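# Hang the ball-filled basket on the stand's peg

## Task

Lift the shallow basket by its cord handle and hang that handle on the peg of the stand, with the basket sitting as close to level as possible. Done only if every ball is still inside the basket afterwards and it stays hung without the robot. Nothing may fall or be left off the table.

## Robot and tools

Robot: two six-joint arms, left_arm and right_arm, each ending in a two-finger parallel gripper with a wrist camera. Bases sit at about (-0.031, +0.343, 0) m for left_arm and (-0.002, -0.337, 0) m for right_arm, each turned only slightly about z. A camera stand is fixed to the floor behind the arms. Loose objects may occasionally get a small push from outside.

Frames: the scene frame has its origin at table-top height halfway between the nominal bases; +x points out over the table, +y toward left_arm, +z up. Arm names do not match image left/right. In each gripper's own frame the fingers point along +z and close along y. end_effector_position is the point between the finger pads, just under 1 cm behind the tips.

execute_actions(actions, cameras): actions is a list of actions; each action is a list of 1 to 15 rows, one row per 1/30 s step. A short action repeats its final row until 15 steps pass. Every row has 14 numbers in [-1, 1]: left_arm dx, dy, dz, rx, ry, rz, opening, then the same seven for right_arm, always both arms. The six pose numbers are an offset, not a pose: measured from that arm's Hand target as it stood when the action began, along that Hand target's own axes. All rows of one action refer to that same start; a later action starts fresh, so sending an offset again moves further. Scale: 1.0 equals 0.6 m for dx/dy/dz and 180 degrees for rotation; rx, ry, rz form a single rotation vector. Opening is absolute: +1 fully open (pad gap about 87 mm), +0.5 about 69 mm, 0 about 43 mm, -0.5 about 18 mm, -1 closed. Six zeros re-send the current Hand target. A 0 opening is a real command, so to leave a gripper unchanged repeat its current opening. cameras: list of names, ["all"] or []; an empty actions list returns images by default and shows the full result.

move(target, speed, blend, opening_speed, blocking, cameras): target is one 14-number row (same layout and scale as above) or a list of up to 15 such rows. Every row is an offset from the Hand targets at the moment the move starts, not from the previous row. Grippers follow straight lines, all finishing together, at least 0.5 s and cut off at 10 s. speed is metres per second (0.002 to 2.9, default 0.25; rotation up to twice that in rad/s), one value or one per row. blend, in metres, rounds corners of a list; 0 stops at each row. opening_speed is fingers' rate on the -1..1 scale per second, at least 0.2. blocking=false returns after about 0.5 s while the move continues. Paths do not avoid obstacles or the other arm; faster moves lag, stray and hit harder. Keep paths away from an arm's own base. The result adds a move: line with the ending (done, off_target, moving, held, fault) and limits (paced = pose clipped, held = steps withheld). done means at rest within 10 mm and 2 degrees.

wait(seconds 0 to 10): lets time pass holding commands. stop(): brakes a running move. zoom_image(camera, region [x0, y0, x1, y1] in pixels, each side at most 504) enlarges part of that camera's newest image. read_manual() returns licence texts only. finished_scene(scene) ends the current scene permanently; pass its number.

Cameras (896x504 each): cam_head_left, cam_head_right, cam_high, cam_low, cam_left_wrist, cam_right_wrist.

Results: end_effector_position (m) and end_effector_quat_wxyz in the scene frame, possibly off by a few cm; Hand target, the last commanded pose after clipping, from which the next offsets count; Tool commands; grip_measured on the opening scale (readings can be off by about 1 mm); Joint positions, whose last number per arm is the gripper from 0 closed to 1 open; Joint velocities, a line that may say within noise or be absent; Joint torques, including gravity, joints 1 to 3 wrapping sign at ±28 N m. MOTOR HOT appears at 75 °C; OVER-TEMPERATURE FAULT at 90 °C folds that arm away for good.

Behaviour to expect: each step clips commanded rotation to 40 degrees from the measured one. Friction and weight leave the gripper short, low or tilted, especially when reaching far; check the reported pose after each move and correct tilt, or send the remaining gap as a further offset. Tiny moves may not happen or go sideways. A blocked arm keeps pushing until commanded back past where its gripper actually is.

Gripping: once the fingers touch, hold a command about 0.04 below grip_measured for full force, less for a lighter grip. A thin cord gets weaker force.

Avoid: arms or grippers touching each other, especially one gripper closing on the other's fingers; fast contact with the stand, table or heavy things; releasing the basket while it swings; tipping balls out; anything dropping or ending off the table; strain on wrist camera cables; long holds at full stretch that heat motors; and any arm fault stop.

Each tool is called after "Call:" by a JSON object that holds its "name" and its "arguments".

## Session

Call:
{"name": "execute_actions", "arguments": {"actions": []}}

Call:
{"name": "zoom_image", "arguments": {"camera": "cam_head_left", "region": [350, 120, 602, 420]}}

Call:
{"name": "zoom_image", "arguments": {"camera": "cam_head_right", "region": [350, 120, 602, 420]}}

Scene clock: 0.00 s.
left_arm: end_effector_position=(+0.3428, +0.3226, +0.0374) grip_measured=+0.976 end_effector_quat_wxyz=(+0.568, +0.017, +0.822, +0.046) | right_arm: end_effector_position=(+0.3540, -0.3643, +0.0350) grip_measured=+1.000 end_effector_quat_wxyz=(+0.554, +0.062, +0.830, -0.028)
Joint positions: left_arm=[-0.114 1.581 0.334 0.88 -0.197 0.027 0.988] | right_arm=[-0.065 1.491 0.287 0.808 0.068 0.053 1]
Joint velocities: within noise
Joint torques (N m): no reading
Heat: left arm: 34 °C; right arm: 28 °C.
Hand target: left_arm +0.3469, +0.3220, +0.0444; +0.577, +0.016, +0.816, +0.045 | right_arm +0.3556, -0.3644, +0.0374; +0.556, +0.062, +0.828, -0.028
Tool commands: left_gripper/opening=+1.0 right_gripper/opening=+1.0
camera_calibration:
cam_left_wrist: T_world_to_cam=[[0.00166941, -0.996978, -0.0776708, 0.320789], [-0.944467, 0.023951, -0.327733, 0.348417], [0.328602, 0.0739046, -0.941572, 0.0411814], [0, 0, 0, 1]] pos_world=[0.315, 0.308431, 0.177879]
cam_right_wrist: T_world_to_cam=[[-0.128001, -0.991758, -0.00565965, -0.319829], [-0.940893, 0.123236, -0.315489, 0.413176], [0.313586, -0.0350576, -0.948912, 0.0550576], [0, 0, 0, 1]] pos_world=[0.330551, -0.366181, 0.180787]

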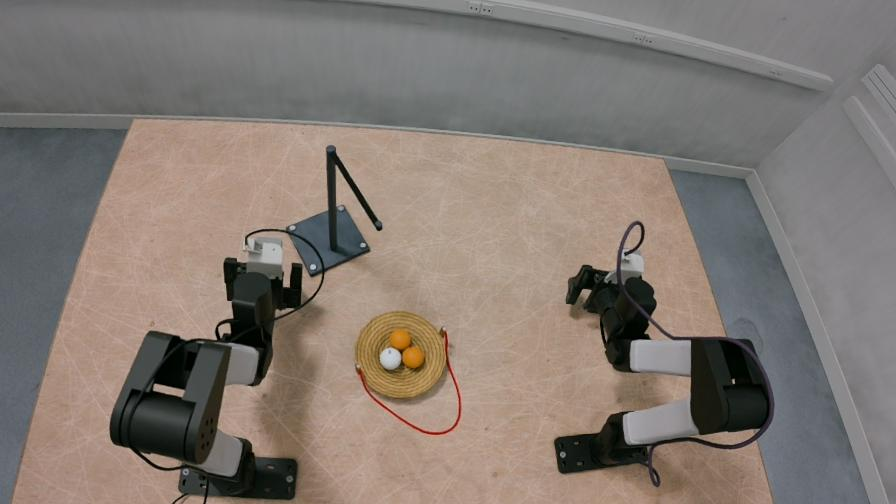

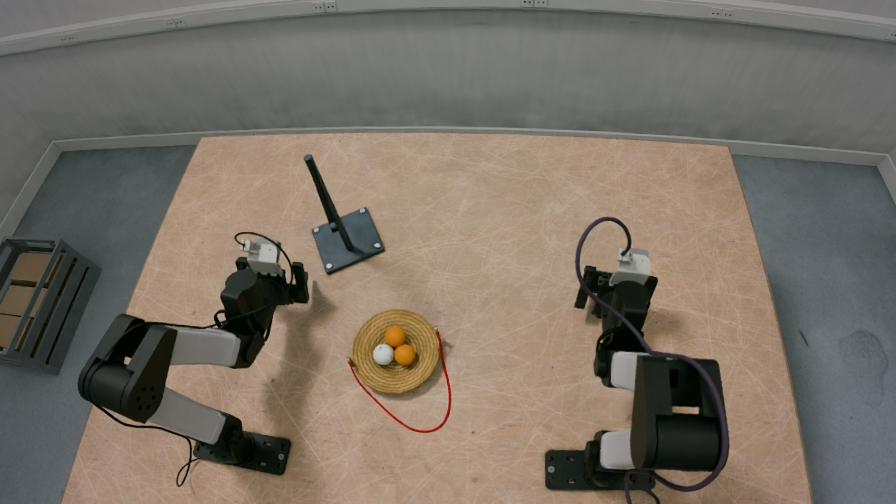

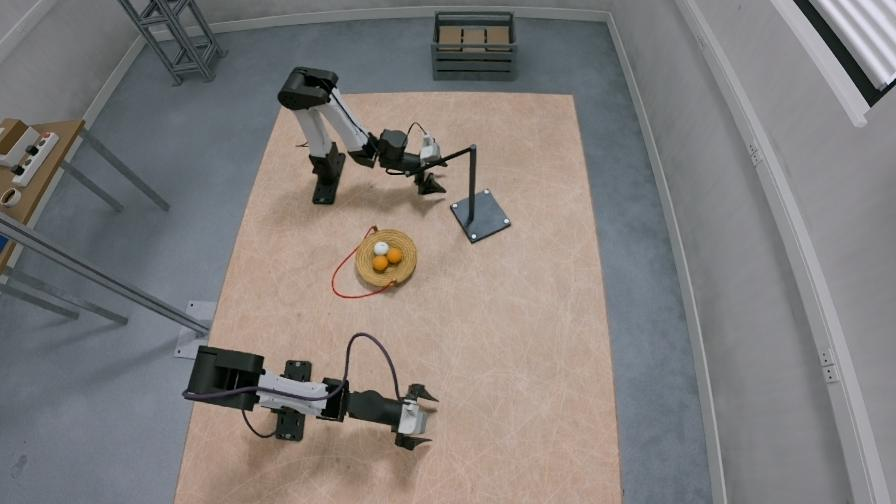

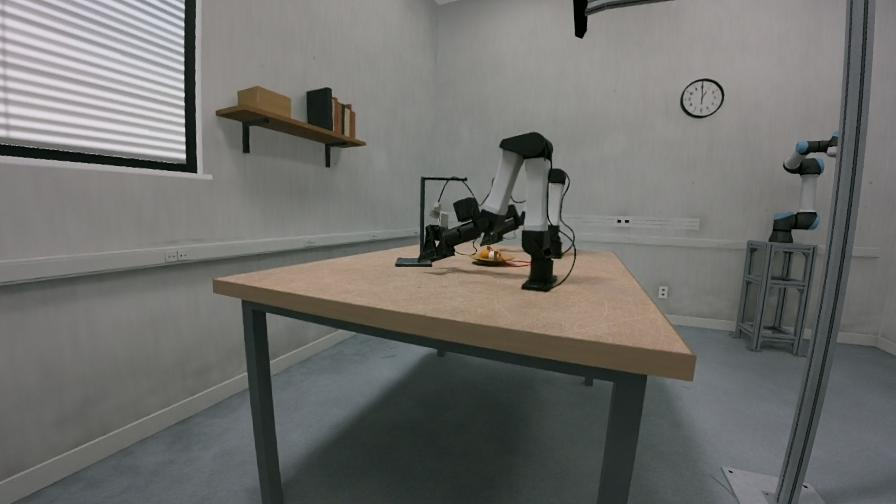

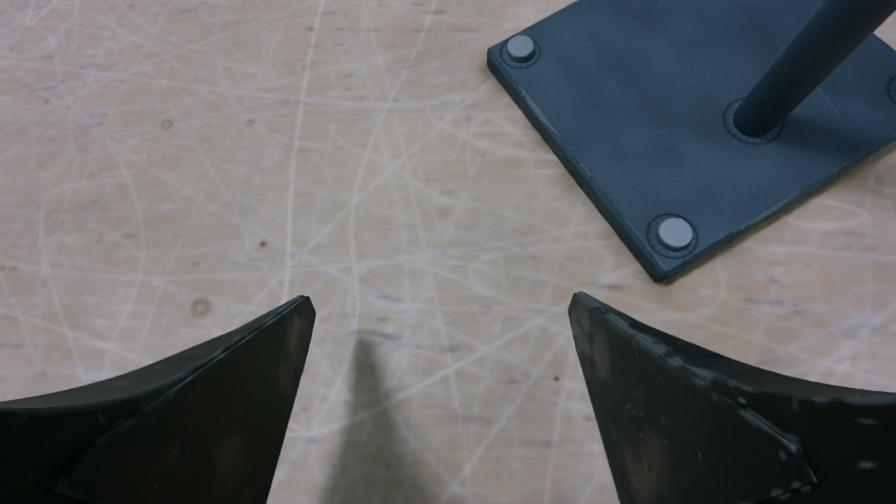

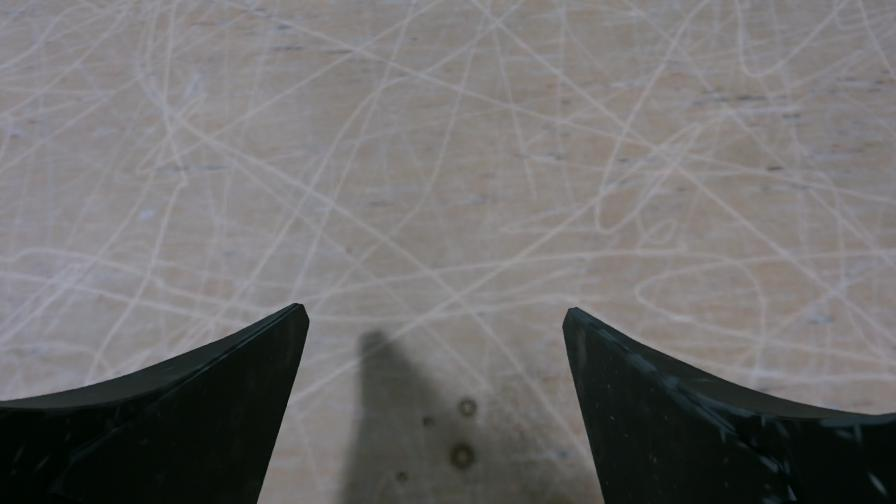

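Scaled by 1.680 from the camera's 896x504 image, which has a finer 1280x720 frame.

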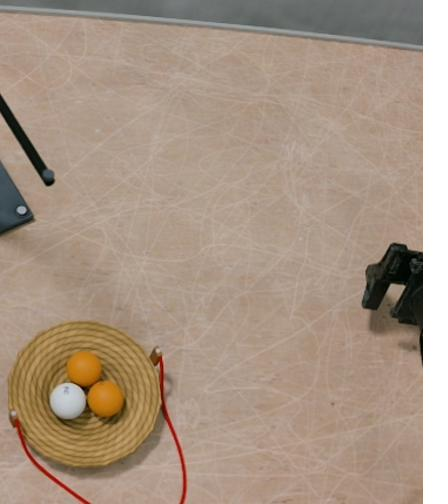

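Scaled by 1.680 from the camera's 896x504 image, which has a finer 1280x720 frame.

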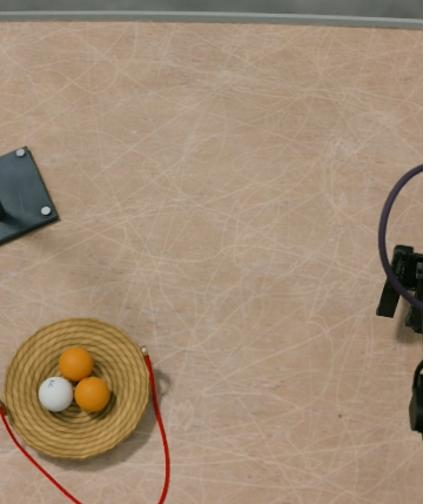

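Call:
{"name": "zoom_image", "arguments": {"camera": "cam_head_left", "region": [280, 130, 400, 280]}}

Call:
{"name": "zoom_image", "arguments": {"camera": "cam_head_right", "region": [290, 140, 400, 280]}}

Call:
{"name": "zoom_image", "arguments": {"camera": "cam_high", "region": [390, 130, 520, 250]}}

Call:
{"name": "zoom_image", "arguments": {"camera": "cam_head_left", "region": [345, 300, 475, 440]}}

Call:
{"name": "zoom_image", "arguments": {"camera": "cam_head_right", "region": [340, 300, 470, 440]}}

Scaled by 3.360 from the camera's 896x504 image, which has a finer 1280x720 frame.

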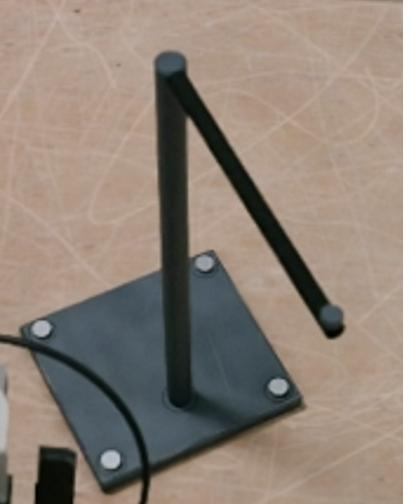

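Scaled by 3.600 from the camera's 896x504 image, which has a finer 1280x720 frame.

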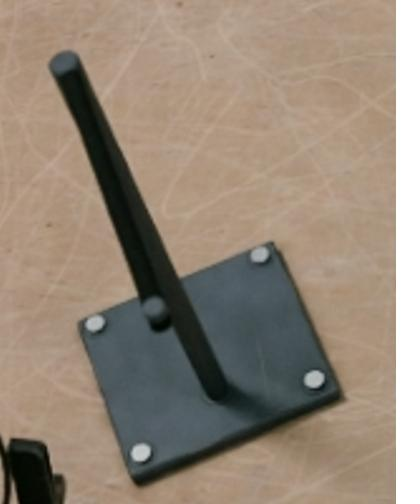

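Scaled by 3.877 from the camera's 896x504 image, which has a finer 1280x720 frame.

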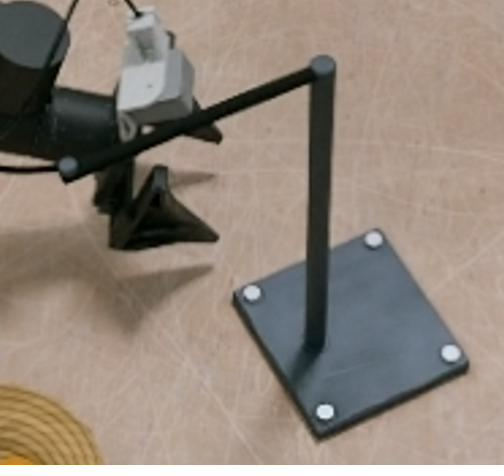

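Scaled by 3.600 from the camera's 896x504 image, which has a finer 1280x720 frame.

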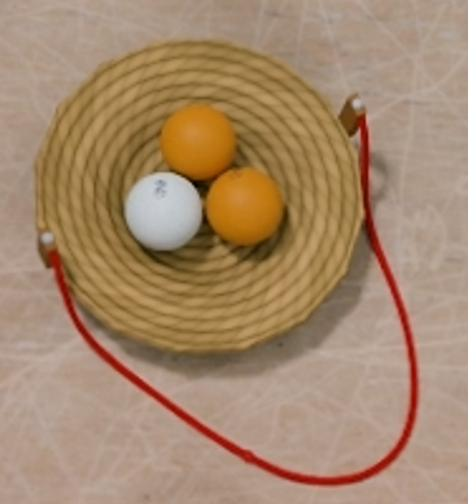

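Scaled by 3.600 from the camera's 896x504 image, which has a finer 1280x720 frame.

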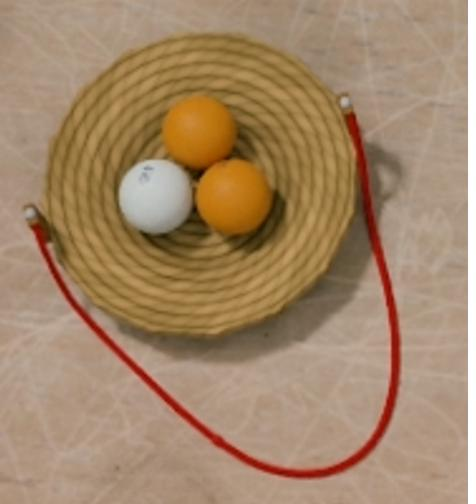

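Call:
{"name": "move", "arguments": {"target": [[-0.1102, -0.167, -0.2155, 0.17, 0.018, 0.063, 0.4, 0, 0, 0, 0, 0, 0, 1], [0.031, -0.5843, -0.5294, 0.3363, 0.036, 0.1259, 0.4, 0, 0, 0, 0, 0, 0, 1]], "speed": 0.25, "blend": [0.05, 0], "cameras": ["cam_left_wrist"]}}

Scene clock: 104.63 s.
left_arm: end_effector_position=(+0.0487, -0.0290, +0.0856) grip_measured=+0.400 end_effector_quat_wxyz=(+0.413, +0.466, +0.743, -0.246) | right_arm: end_effector_position=(+0.3540, -0.3643, +0.0350) grip_measured=+1.000 end_effector_quat_wxyz=(+0.554, +0.062, +0.830, -0.028)
Joint positions: left_arm=[-1.453 1.409 0.687 0.118 -0.327 -0.195 0.7] | right_arm=[-0.065 1.491 0.287 0.808 0.068 0.053 1]
Joint torques (N m): left_arm=[-0.31 -4.51 9.22 1.79 -0.11 -0.38] | right_arm=[-0.03 -3.78 5.09 1.82 0.05 0.01]
Heat: left arm: 40 °C; right arm: 32 °C.
Hand target: left_arm +0.0507, -0.0432, +0.1001; +0.427, +0.452, +0.738, -0.261 | right_arm +0.3556, -0.3644, +0.0374; +0.556, +0.062, +0.828, -0.028
Off the commanded pose: left_arm 0.020 m, 3 deg | right_arm 0.003 m, 0 deg.
move: off_target (left_arm)
camera_calibration:
cam_left_wrist: T_world_to_cam=[[-0.904048, -0.427423, 0.00277505, 0.0281976], [-0.424178, 0.896348, -0.128966, 0.077903], [0.0526357, -0.117769, -0.991645, 0.221391], [0, 0, 0, 1]] pos_world=[0.0468836, -0.031703, 0.22951]
Images, in order (width x height): cam_left_wrist 896x504.

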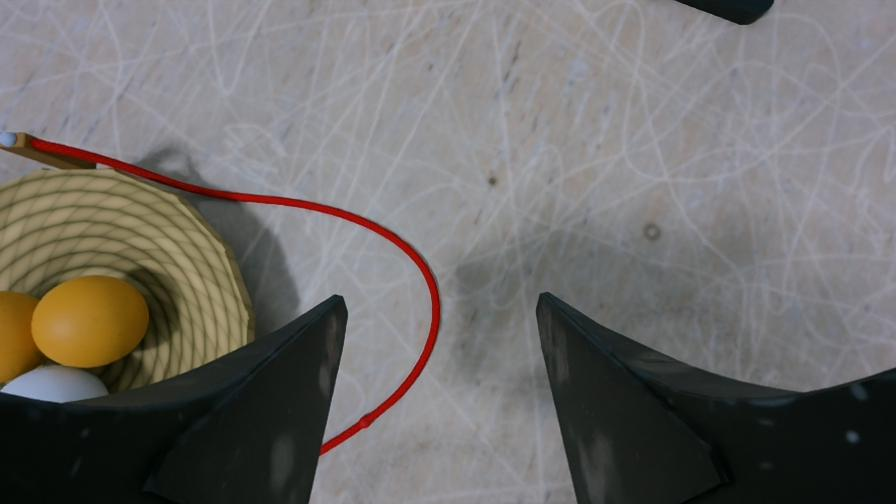

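Call:
{"name": "move", "arguments": {"target": [0.1015, 0.0074, 0.0409, 0, 0, 0, 0, 0, 0, 0, 0, 0, 0, 1], "speed": 0.1, "cameras": ["cam_left_wrist"]}}

Scene clock: 123.17 s.
left_arm: end_effector_position=(+0.0490, -0.0339, +0.0381) grip_measured=+0.000 end_effector_quat_wxyz=(+0.424, +0.457, +0.736, -0.262) | right_arm: end_effector_position=(+0.3540, -0.3643, +0.0350) grip_measured=+1.000 end_effector_quat_wxyz=(+0.554, +0.062, +0.830, -0.028)
Joint positions: left_arm=[-1.453 1.562 0.55 0.453 -0.327 -0.196 0.5] | right_arm=[-0.065 1.491 0.287 0.808 0.068 0.053 1]
Joint torques (N m): left_arm=[0.03 -5.01 4.57 1.81 -0.12 -0.31] | right_arm=[-0.08 -3.79 5.09 1.81 0.04 0.01]
Heat: left arm: 40 °C; right arm: 32 °C.
Hand target: left_arm +0.0505, -0.0330, +0.0350; +0.427, +0.452, +0.738, -0.262 | right_arm +0.3556, -0.3644, +0.0374; +0.556, +0.062, +0.828, -0.028
Off the commanded pose: left_arm 0.003 m, 1 deg | right_arm 0.003 m, 0 deg.
move: done
camera_calibration:
cam_left_wrist: T_world_to_cam=[[-0.903913, -0.427282, 0.0192675, 0.0260377], [-0.424069, 0.889424, -0.17056, 0.077639], [0.0557401, -0.162342, -0.985159, 0.171764], [0, 0, 0, 1]] pos_world=[0.046886, -0.0300441, 0.181955]
Images, in order (width x height): cam_left_wrist 896x504.

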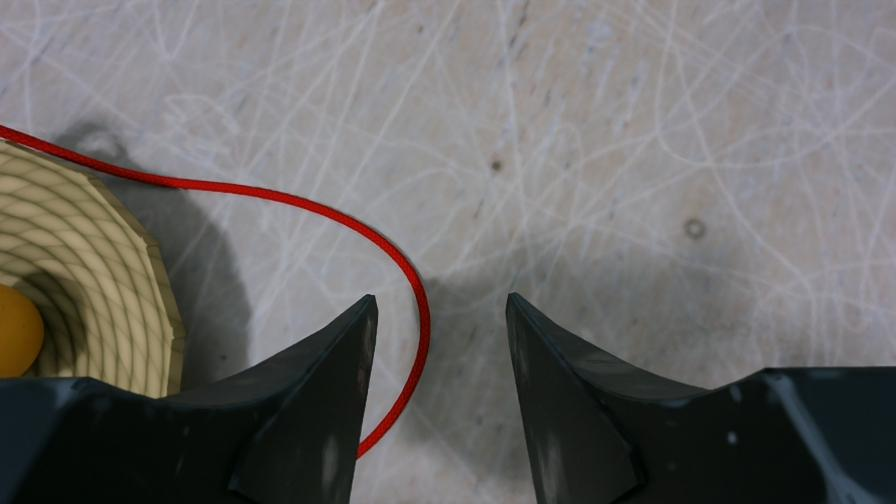

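Call:
{"name": "move", "arguments": {"target": [0.044, 0.0091, 0.0188, 0, 0, 0, 0, 0, 0, 0, 0, 0, 0, 1], "speed": 0.06, "cameras": ["cam_left_wrist"]}}

Scene clock: 137.13 s.
left_arm: end_effector_position=(+0.0523, -0.0312, +0.0129) grip_measured=+0.000 end_effector_quat_wxyz=(+0.429, +0.450, +0.736, -0.266) | right_arm: end_effector_position=(+0.3540, -0.3643, +0.0350) grip_measured=+1.000 end_effector_quat_wxyz=(+0.554, +0.062, +0.830, -0.028)
Joint positions: left_arm=[-1.443 1.663 0.487 0.631 -0.327 -0.197 0.5] | right_arm=[-0.065 1.491 0.287 0.808 0.068 0.053 1]
Joint torques (N m): left_arm=[0.35 -5.12 3.81 1.77 0.04 -0.25] | right_arm=[-0.08 -3.77 5.14 1.81 0.05 0.01]
Heat: left arm: 41 °C; right arm: 33 °C.
Hand target: left_arm +0.0538, -0.0275, +0.0065; +0.427, +0.452, +0.738, -0.261 | right_arm +0.3556, -0.3644, +0.0374; +0.556, +0.062, +0.828, -0.028
Off the commanded pose: left_arm 0.007 m, 1 deg | right_arm 0.003 m, 0 deg.
move: done
camera_calibration:
cam_left_wrist: T_world_to_cam=[[-0.8999, -0.435381, 0.0249648, 0.0300222], [-0.432176, 0.882687, -0.18463, 0.0726747], [0.0583482, -0.176937, -0.982491, 0.146534], [0, 0, 0, 1]] pos_world=[0.0498752, -0.0251505, 0.156637]
Images, in order (width x height): cam_left_wrist 896x504.

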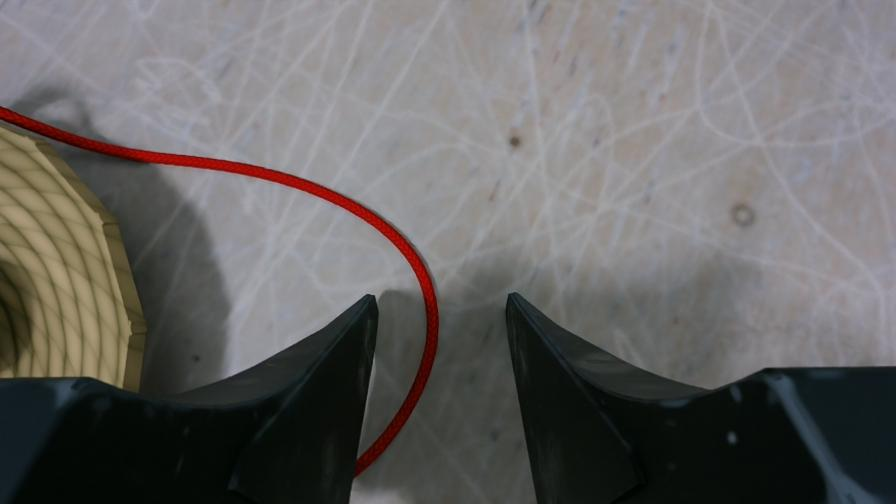

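Call:
{"name": "move", "arguments": {"target": [0, 0, 0, 0, 0, 0, -1, 0, 0, 0, 0, 0, 0, 1], "speed": 0.05, "opening_speed": 1.0, "cameras": ["cam_left_wrist"]}}

Scene clock: 145.00 s.
left_arm: end_effector_position=(+0.0526, -0.0312, +0.0129) grip_measured=-0.943 end_effector_quat_wxyz=(+0.430, +0.450, +0.736, -0.266) | right_arm: end_effector_position=(+0.3540, -0.3643, +0.0350) grip_measured=+1.000 end_effector_quat_wxyz=(+0.554, +0.062, +0.830, -0.028)
Joint positions: left_arm=[-1.443 1.663 0.487 0.632 -0.327 -0.197 0.029] | right_arm=[-0.065 1.491 0.287 0.808 0.068 0.053 1]
Joint torques (N m): left_arm=[0.39 -5.05 3.82 1.79 0.02 -0.23] | right_arm=[-0.03 -3.81 5.16 1.8 0.04 0.02]
Heat: left arm: 41 °C; right arm: 33 °C.
Hand target: left_arm +0.0538, -0.0275, +0.0065; +0.427, +0.452, +0.738, -0.261 | right_arm +0.3556, -0.3644, +0.0374; +0.556, +0.062, +0.828, -0.028
Off the commanded pose: left_arm 0.008 m, 1 deg | right_arm 0.003 m, 0 deg.
move: done
camera_calibration:
cam_left_wrist: T_world_to_cam=[[-0.899558, -0.436077, 0.0251495, 0.0302279], [-0.432872, 0.88228, -0.184944, 0.0728775], [0.058461, -0.177255, -0.982427, 0.146493], [0, 0, 0, 1]] pos_world=[0.0501742, -0.0251502, 0.156636]
Images, in order (width x height): cam_left_wrist 896x504.

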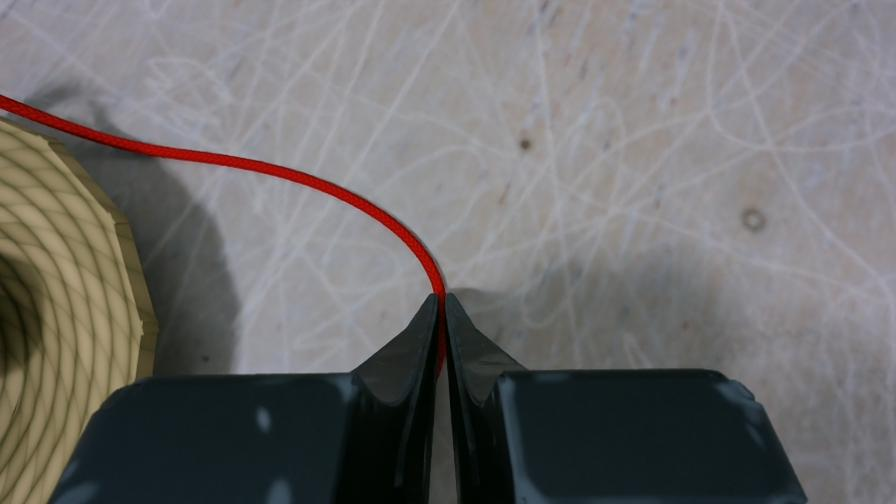

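Call:
{"name": "move", "arguments": {"target": [[-0.2096, 0.0372, -0.1153, 0, 0, 0, -1, 0, 0, 0, 0, 0, 0, 1], [-0.3432, 0.2669, -0.2172, 0, 0, 0, -1, 0, 0, 0, 0, 0, 0, 1], [-0.437, 0.2669, -0.2713, 0, 0, 0, -1, 0, 0, 0, 0, 0, 0, 1]], "speed": [0.12, 0.12, 0.05], "blend": [0.03, 0.01, 0], "cameras": ["cam_left_wrist", "cam_head_right", "cam_head_left", "cam_low"]}}

Call:
{"name": "zoom_image", "arguments": {"camera": "cam_low", "region": [420, 160, 530, 270]}}

Scene clock: 164.33 s.
left_arm: end_effector_position=(+0.1867, +0.0591, +0.2954) grip_measured=-0.943 end_effector_quat_wxyz=(+0.404, +0.453, +0.754, -0.253) | right_arm: end_effector_position=(+0.3540, -0.3643, +0.0350) grip_measured=+1.000 end_effector_quat_wxyz=(+0.554, +0.062, +0.830, -0.028)
Joint positions: left_arm=[-0.782 1.281 1.453 -0.768 0.236 0.138 0.029] | right_arm=[-0.065 1.491 0.287 0.808 0.068 0.053 1]
Joint torques (N m): left_arm=[0.34 -4.1 9.81 1.78 0.23 -0.17] | right_arm=[-0.05 -3.75 5.08 1.82 0.06 0.01]
Heat: left arm: 41 °C; right arm: 33 °C.
Hand target: left_arm +0.1919, +0.0544, +0.3150; +0.427, +0.452, +0.738, -0.261 | right_arm +0.3556, -0.3644, +0.0374; +0.556, +0.062, +0.828, -0.028
Off the commanded pose: left_arm 0.021 m, 3 deg | right_arm 0.003 m, 0 deg.
move: off_target (left_arm)
camera_calibration:
cam_left_wrist: T_world_to_cam=[[-0.894681, -0.445063, 0.0382729, 0.178928], [-0.44627, 0.886742, -0.120549, 0.0867185], [0.0197136, -0.124933, -0.991969, 0.439191], [0, 0, 0, 1]] pos_world=[0.190125, 0.0576067, 0.439269]
Images, in order (width x height): cam_head_left 896x504, cam_head_right 896x504, cam_low 896x504, cam_left_wrist 896x504.

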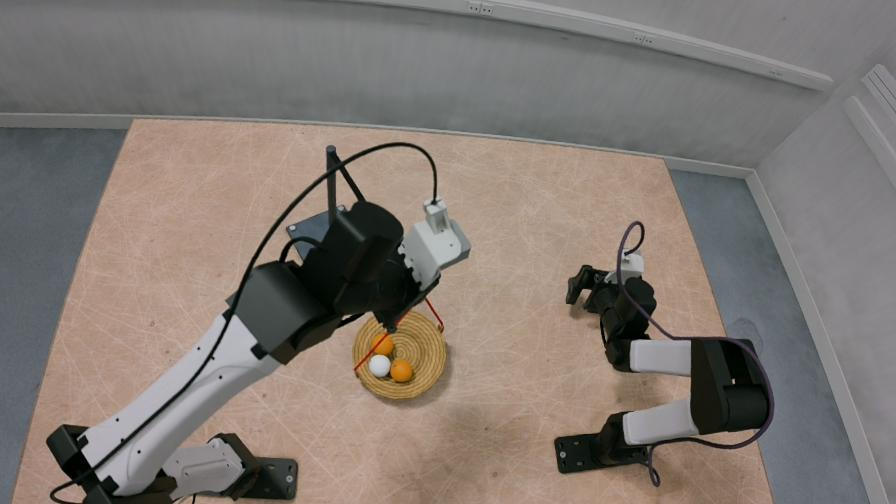

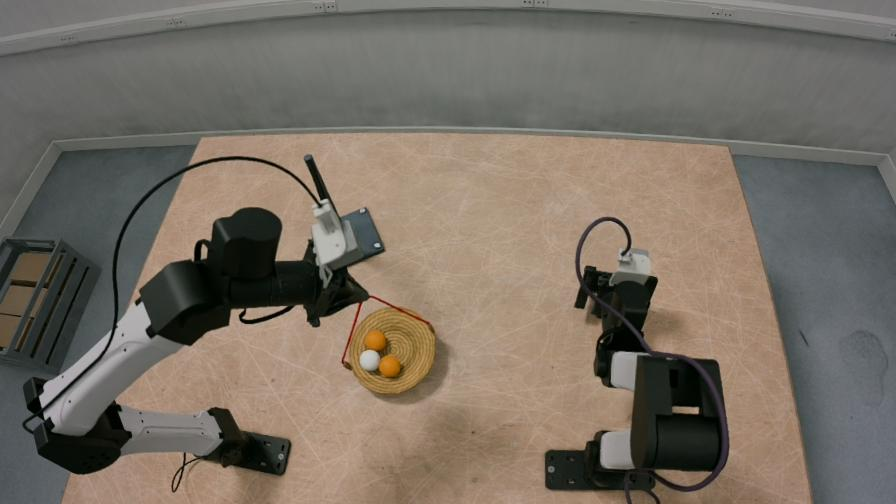

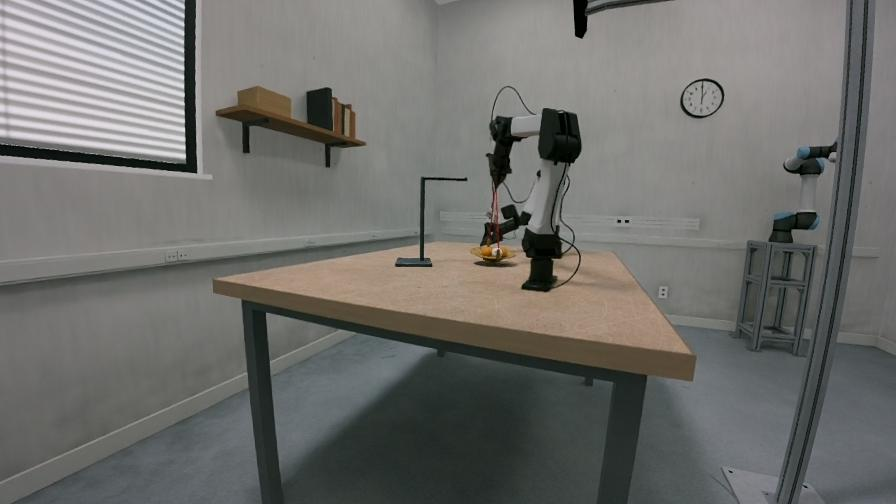

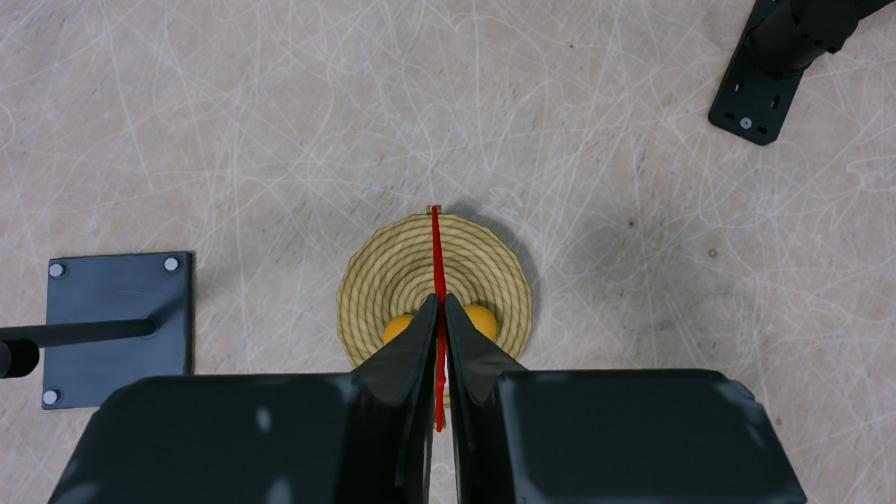

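Scaled by 4.582 from the camera's 896x504 image, which has a finer 1280x720 frame.

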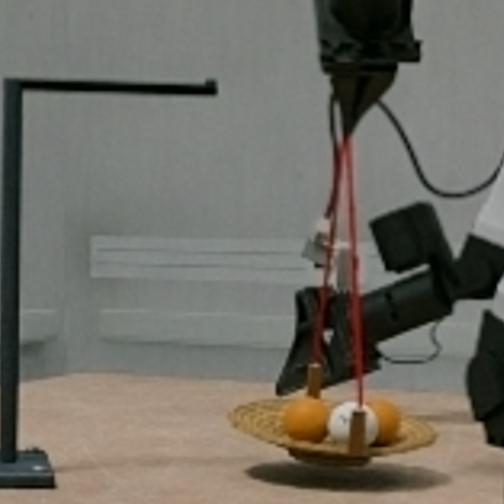

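Call:
{"name": "zoom_image", "arguments": {"camera": "cam_head_left", "region": [335, 355, 375, 385]}}

Call:
{"name": "zoom_image", "arguments": {"camera": "cam_head_left", "region": [420, 310, 460, 340]}}

Call:
{"name": "zoom_image", "arguments": {"camera": "cam_head_right", "region": [325, 350, 365, 380]}}

Call:
{"name": "zoom_image", "arguments": {"camera": "cam_head_right", "region": [415, 310, 455, 340]}}

Scaled by 12.600 from the camera's 896x504 image, which has a finer 1280x720 frame.

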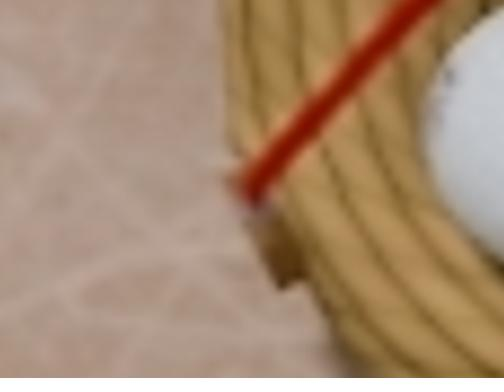

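Scaled by 12.600 from the camera's 896x504 image, which has a finer 1280x720 frame.

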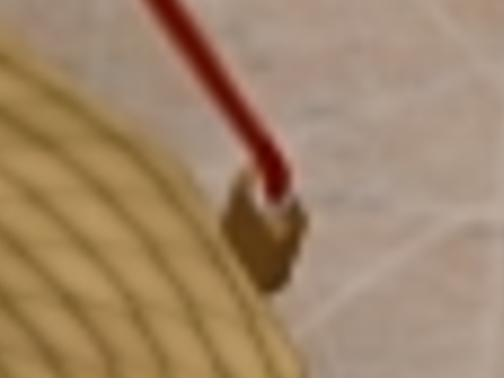

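Scaled by 12.600 from the camera's 896x504 image, which has a finer 1280x720 frame.

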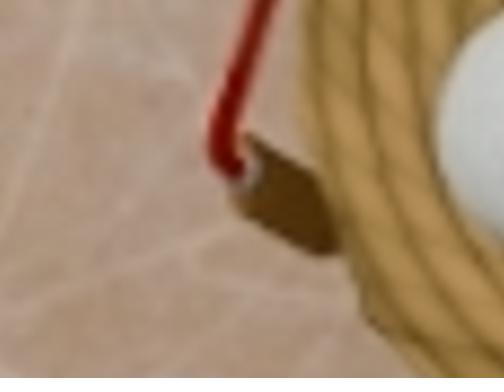

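Scaled by 12.600 from the camera's 896x504 image, which has a finer 1280x720 frame.

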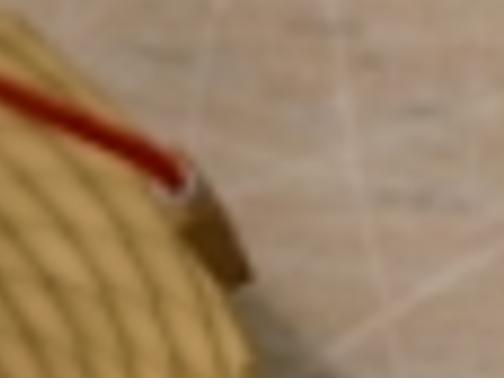

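Call:
{"name": "move", "arguments": {"target": [[0.101, 0, 0.0583, 0, 0, 0, -1, 0, 0, 0, 0, 0, 0, 1], [0.2271, -0.2299, 0.1566, 0, 0, 0, -1, 0, 0, 0, 0, 0, 0, 1], [0.4367, -0.267, 0.2719, 0, 0, 0, -0.5, 0, 0, 0, 0, 0, 0, 1]], "speed": [0.05, 0.15, 0.08], "blend": [0.01, 0.03, 0], "cameras": ["cam_left_wrist"]}}

Scene clock: 205.13 s.
left_arm: end_effector_position=(+0.0561, -0.0312, +0.0129) grip_measured=-0.500 end_effector_quat_wxyz=(+0.430, +0.452, +0.735, -0.264) | right_arm: end_effector_position=(+0.3540, -0.3643, +0.0350) grip_measured=+1.000 end_effector_quat_wxyz=(+0.554, +0.062, +0.830, -0.028)
Joint positions: left_arm=[-1.43 1.664 0.489 0.633 -0.316 -0.185 0.25] | right_arm=[-0.065 1.491 0.287 0.808 0.068 0.053 1]
Joint torques (N m): left_arm=[-0.76 -5.01 3.86 1.76 -0.08 -0.32] | right_arm=[-0.03 -3.77 5.11 1.81 0.05 0.02]
Heat: left arm: 41 °C; right arm: 34 °C.
Hand target: left_arm +0.0539, -0.0279, +0.0065; +0.427, +0.452, +0.738, -0.262 | right_arm +0.3556, -0.3644, +0.0374; +0.556, +0.062, +0.828, -0.028
Off the commanded pose: left_arm 0.008 m, 1 deg | right_arm 0.003 m, 0 deg.
move: done
camera_calibration:
cam_left_wrist: T_world_to_cam=[[-0.900562, -0.434228, 0.0208184, 0.0335802], [-0.430335, 0.883654, -0.184303, 0.0742438], [0.0616334, -0.174936, -0.982649, 0.146195], [0, 0, 0, 1]] pos_world=[0.0531803, -0.0254496, 0.156643]
Images, in order (width x height): cam_left_wrist 896x504.

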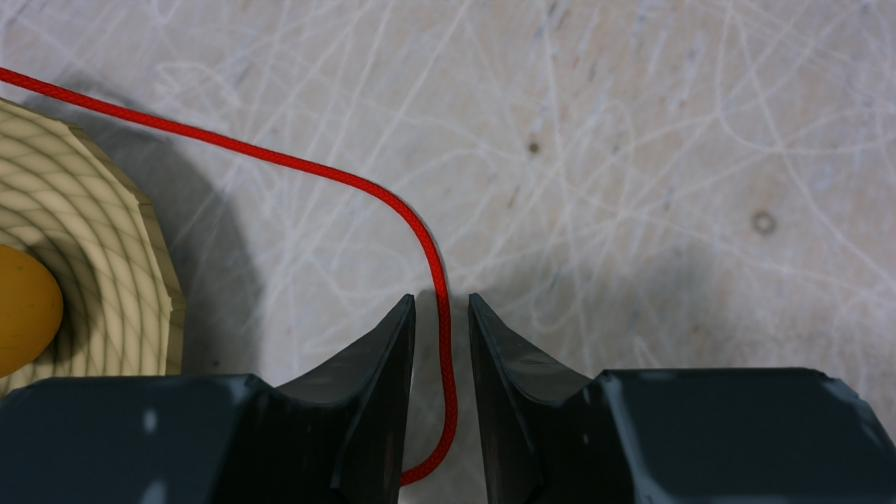

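Call:
{"name": "move", "arguments": {"target": [[-0.0355, 0, -0.0319, 0, 0, 0, -0.5, 0, 0, 0, 0, 0, 0, 1], [0.005, 0, -0.0086, 0, 0, 0, -1, 0, 0, 0, 0, 0, 0, 1]], "speed": [0.1, 0.06], "opening_speed": 1.0, "cameras": ["cam_left_wrist"]}}

Scene clock: 213.80 s.
left_arm: end_effector_position=(+0.0532, -0.0260, +0.0128) grip_measured=-0.943 end_effector_quat_wxyz=(+0.430, +0.451, +0.736, -0.265) | right_arm: end_effector_position=(+0.3540, -0.3643, +0.0350) grip_measured=+1.000 end_effector_quat_wxyz=(+0.554, +0.062, +0.830, -0.028)
Joint positions: left_arm=[-1.439 1.646 0.468 0.635 -0.323 -0.192 0.028] | right_arm=[-0.065 1.491 0.287 0.808 0.068 0.053 1]
Joint torques (N m): left_arm=[-0.72 -4.93 3.71 1.75 -0.11 -0.34] | right_arm=[-0.06 -3.81 5.09 1.81 0.06 0]
Heat: left arm: 41 °C; right arm: 34 °C.
Hand target: left_arm +0.0512, -0.0225, +0.0065; +0.427, +0.452, +0.738, -0.261 | right_arm +0.3556, -0.3644, +0.0374; +0.556, +0.062, +0.828, -0.028
Off the commanded pose: left_arm 0.007 m, 1 deg | right_arm 0.003 m, 0 deg.
move: done
camera_calibration:
cam_left_wrist: T_world_to_cam=[[-0.900265, -0.434761, 0.0224753, 0.0331651], [-0.431153, 0.883271, -0.184228, 0.0684006], [0.0602432, -0.175544, -0.982627, 0.147243], [0, 0, 0, 1]] pos_world=[0.0504781, -0.0201497, 0.156541]
Images, in order (width x height): cam_left_wrist 896x504.

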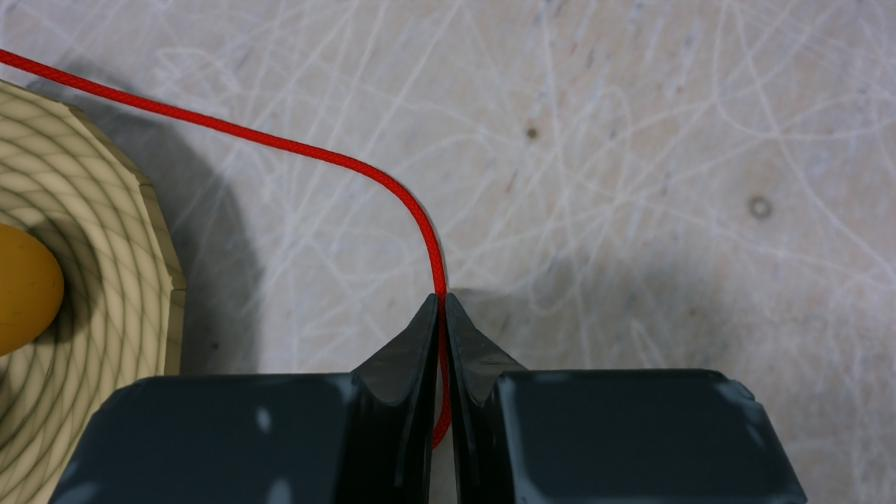

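Call:
{"name": "move", "arguments": {"target": [[-0.2143, 0.0373, -0.1072, 0, 0, 0, -1, 0, 0, 0, 0, 0, 0, 1], [-0.3479, 0.267, -0.209, 0, 0, 0, -1, 0, 0, 0, 0, 0, 0, 1], [-0.4417, 0.267, -0.2632, 0, 0, 0, -1, 0, 0, 0, 0, 0, 0, 1]], "speed": [0.12, 0.12, 0.05], "blend": [0.03, 0.01, 0], "cameras": ["cam_left_wrist", "cam_head_right", "cam_head_left", "cam_low"]}}

Call:
{"name": "zoom_image", "arguments": {"camera": "cam_low", "region": [420, 160, 530, 270]}}

Call:
{"name": "zoom_image", "arguments": {"camera": "cam_head_left", "region": [335, 355, 375, 385]}}

Call:
{"name": "zoom_image", "arguments": {"camera": "cam_head_left", "region": [420, 310, 460, 340]}}

Call:
{"name": "zoom_image", "arguments": {"camera": "cam_head_right", "region": [325, 345, 365, 375]}}

Call:
{"name": "zoom_image", "arguments": {"camera": "cam_head_right", "region": [415, 310, 455, 340]}}

Scene clock: 232.27 s.
left_arm: end_effector_position=(+0.1868, +0.0590, +0.2954) grip_measured=-0.943 end_effector_quat_wxyz=(+0.404, +0.453, +0.753, -0.253) | right_arm: end_effector_position=(+0.3540, -0.3643, +0.0350) grip_measured=+1.000 end_effector_quat_wxyz=(+0.554, +0.062, +0.830, -0.028)
Joint positions: left_arm=[-0.782 1.281 1.453 -0.767 0.236 0.138 0.028] | right_arm=[-0.065 1.491 0.287 0.808 0.068 0.053 1]
Joint torques (N m): left_arm=[0.34 -4.14 9.76 1.79 0.27 -0.16] | right_arm=[-0.02 -3.79 5.07 1.83 0.06 0.01]
Heat: left arm: 41 °C; right arm: 35 °C.
Hand target: left_arm +0.1919, +0.0544, +0.3148; +0.427, +0.452, +0.738, -0.261 | right_arm +0.3556, -0.3644, +0.0374; +0.556, +0.062, +0.828, -0.028
Off the commanded pose: left_arm 0.021 m, 3 deg | right_arm 0.003 m, 0 deg.
move: off_target (left_arm)
camera_calibration:
cam_left_wrist: T_world_to_cam=[[-0.894666, -0.445105, 0.0381432, 0.178985], [-0.446288, 0.886679, -0.120945, 0.0868999], [0.0200126, -0.125228, -0.991926, 0.439132], [0, 0, 0, 1]] pos_world=[0.190126, 0.0576064, 0.439269]
Images, in order (width x height): cam_head_left 896x504, cam_head_right 896x504, cam_low 896x504, cam_left_wrist 896x504.

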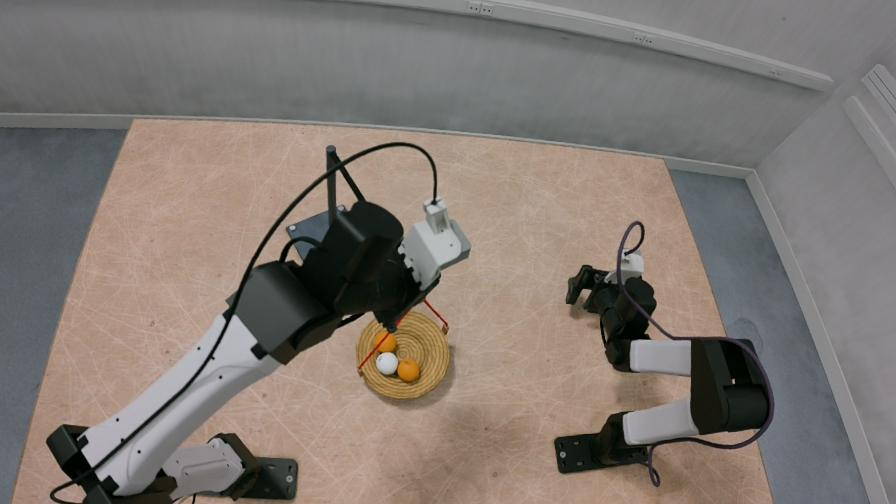

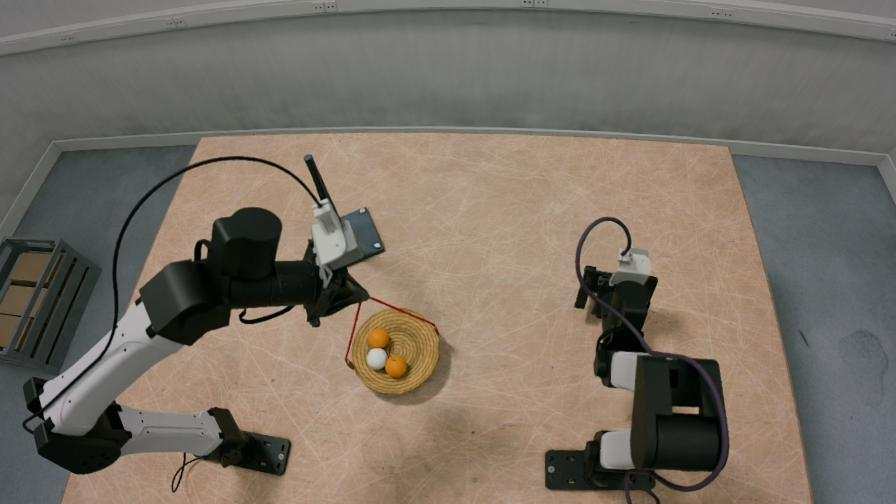

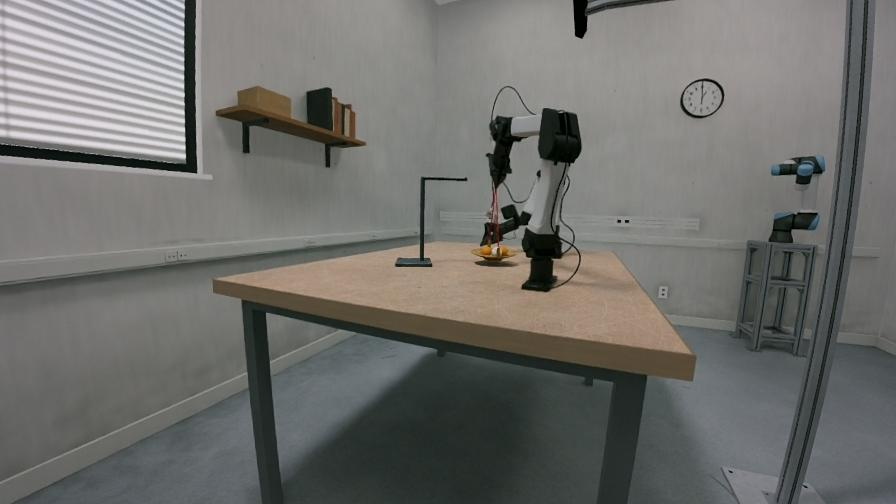

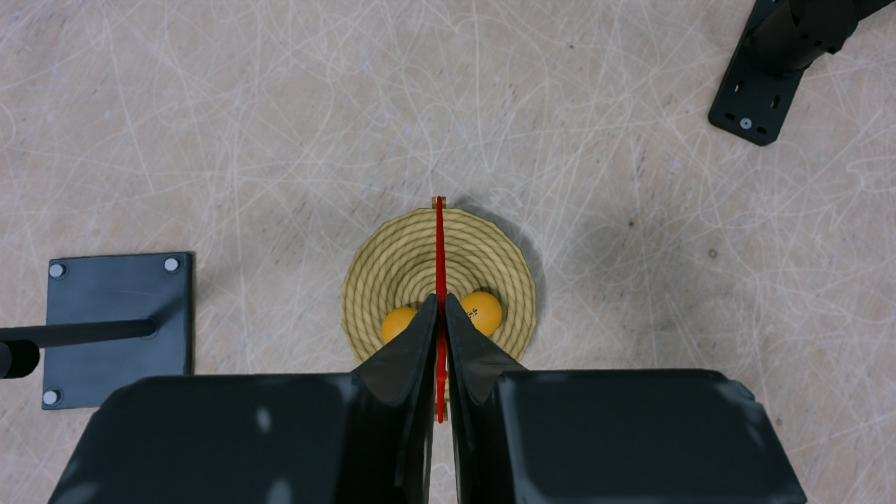

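Scaled by 4.582 from the camera's 896x504 image, which has a finer 1280x720 frame.

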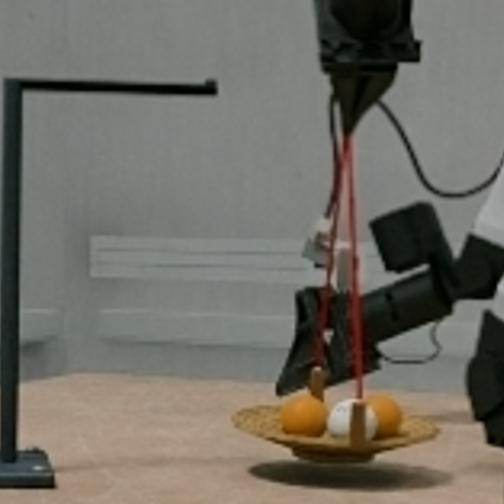

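Scaled by 12.600 from the camera's 896x504 image, which has a finer 1280x720 frame.

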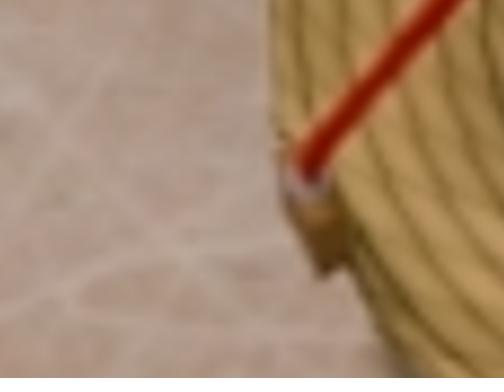

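Scaled by 12.600 from the camera's 896x504 image, which has a finer 1280x720 frame.

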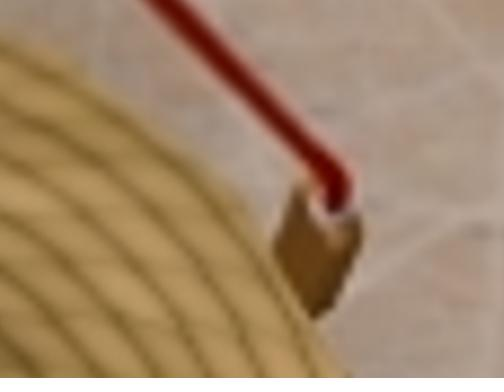

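Scaled by 12.600 from the camera's 896x504 image, which has a finer 1280x720 frame.

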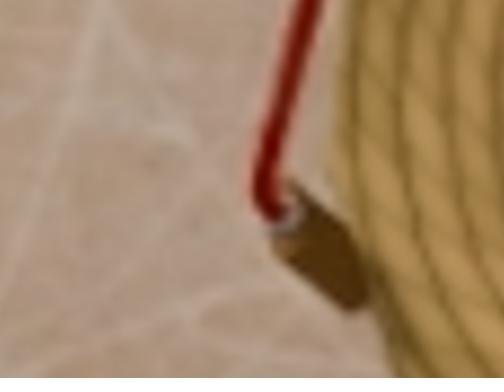

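Scaled by 12.600 from the camera's 896x504 image, which has a finer 1280x720 frame.

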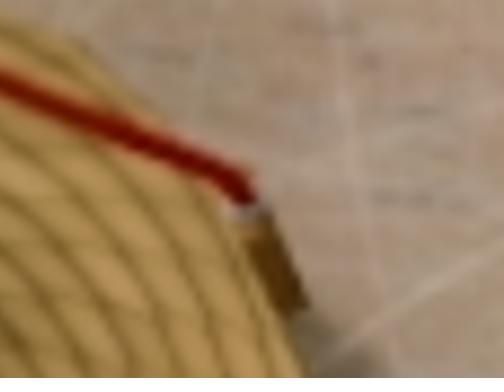

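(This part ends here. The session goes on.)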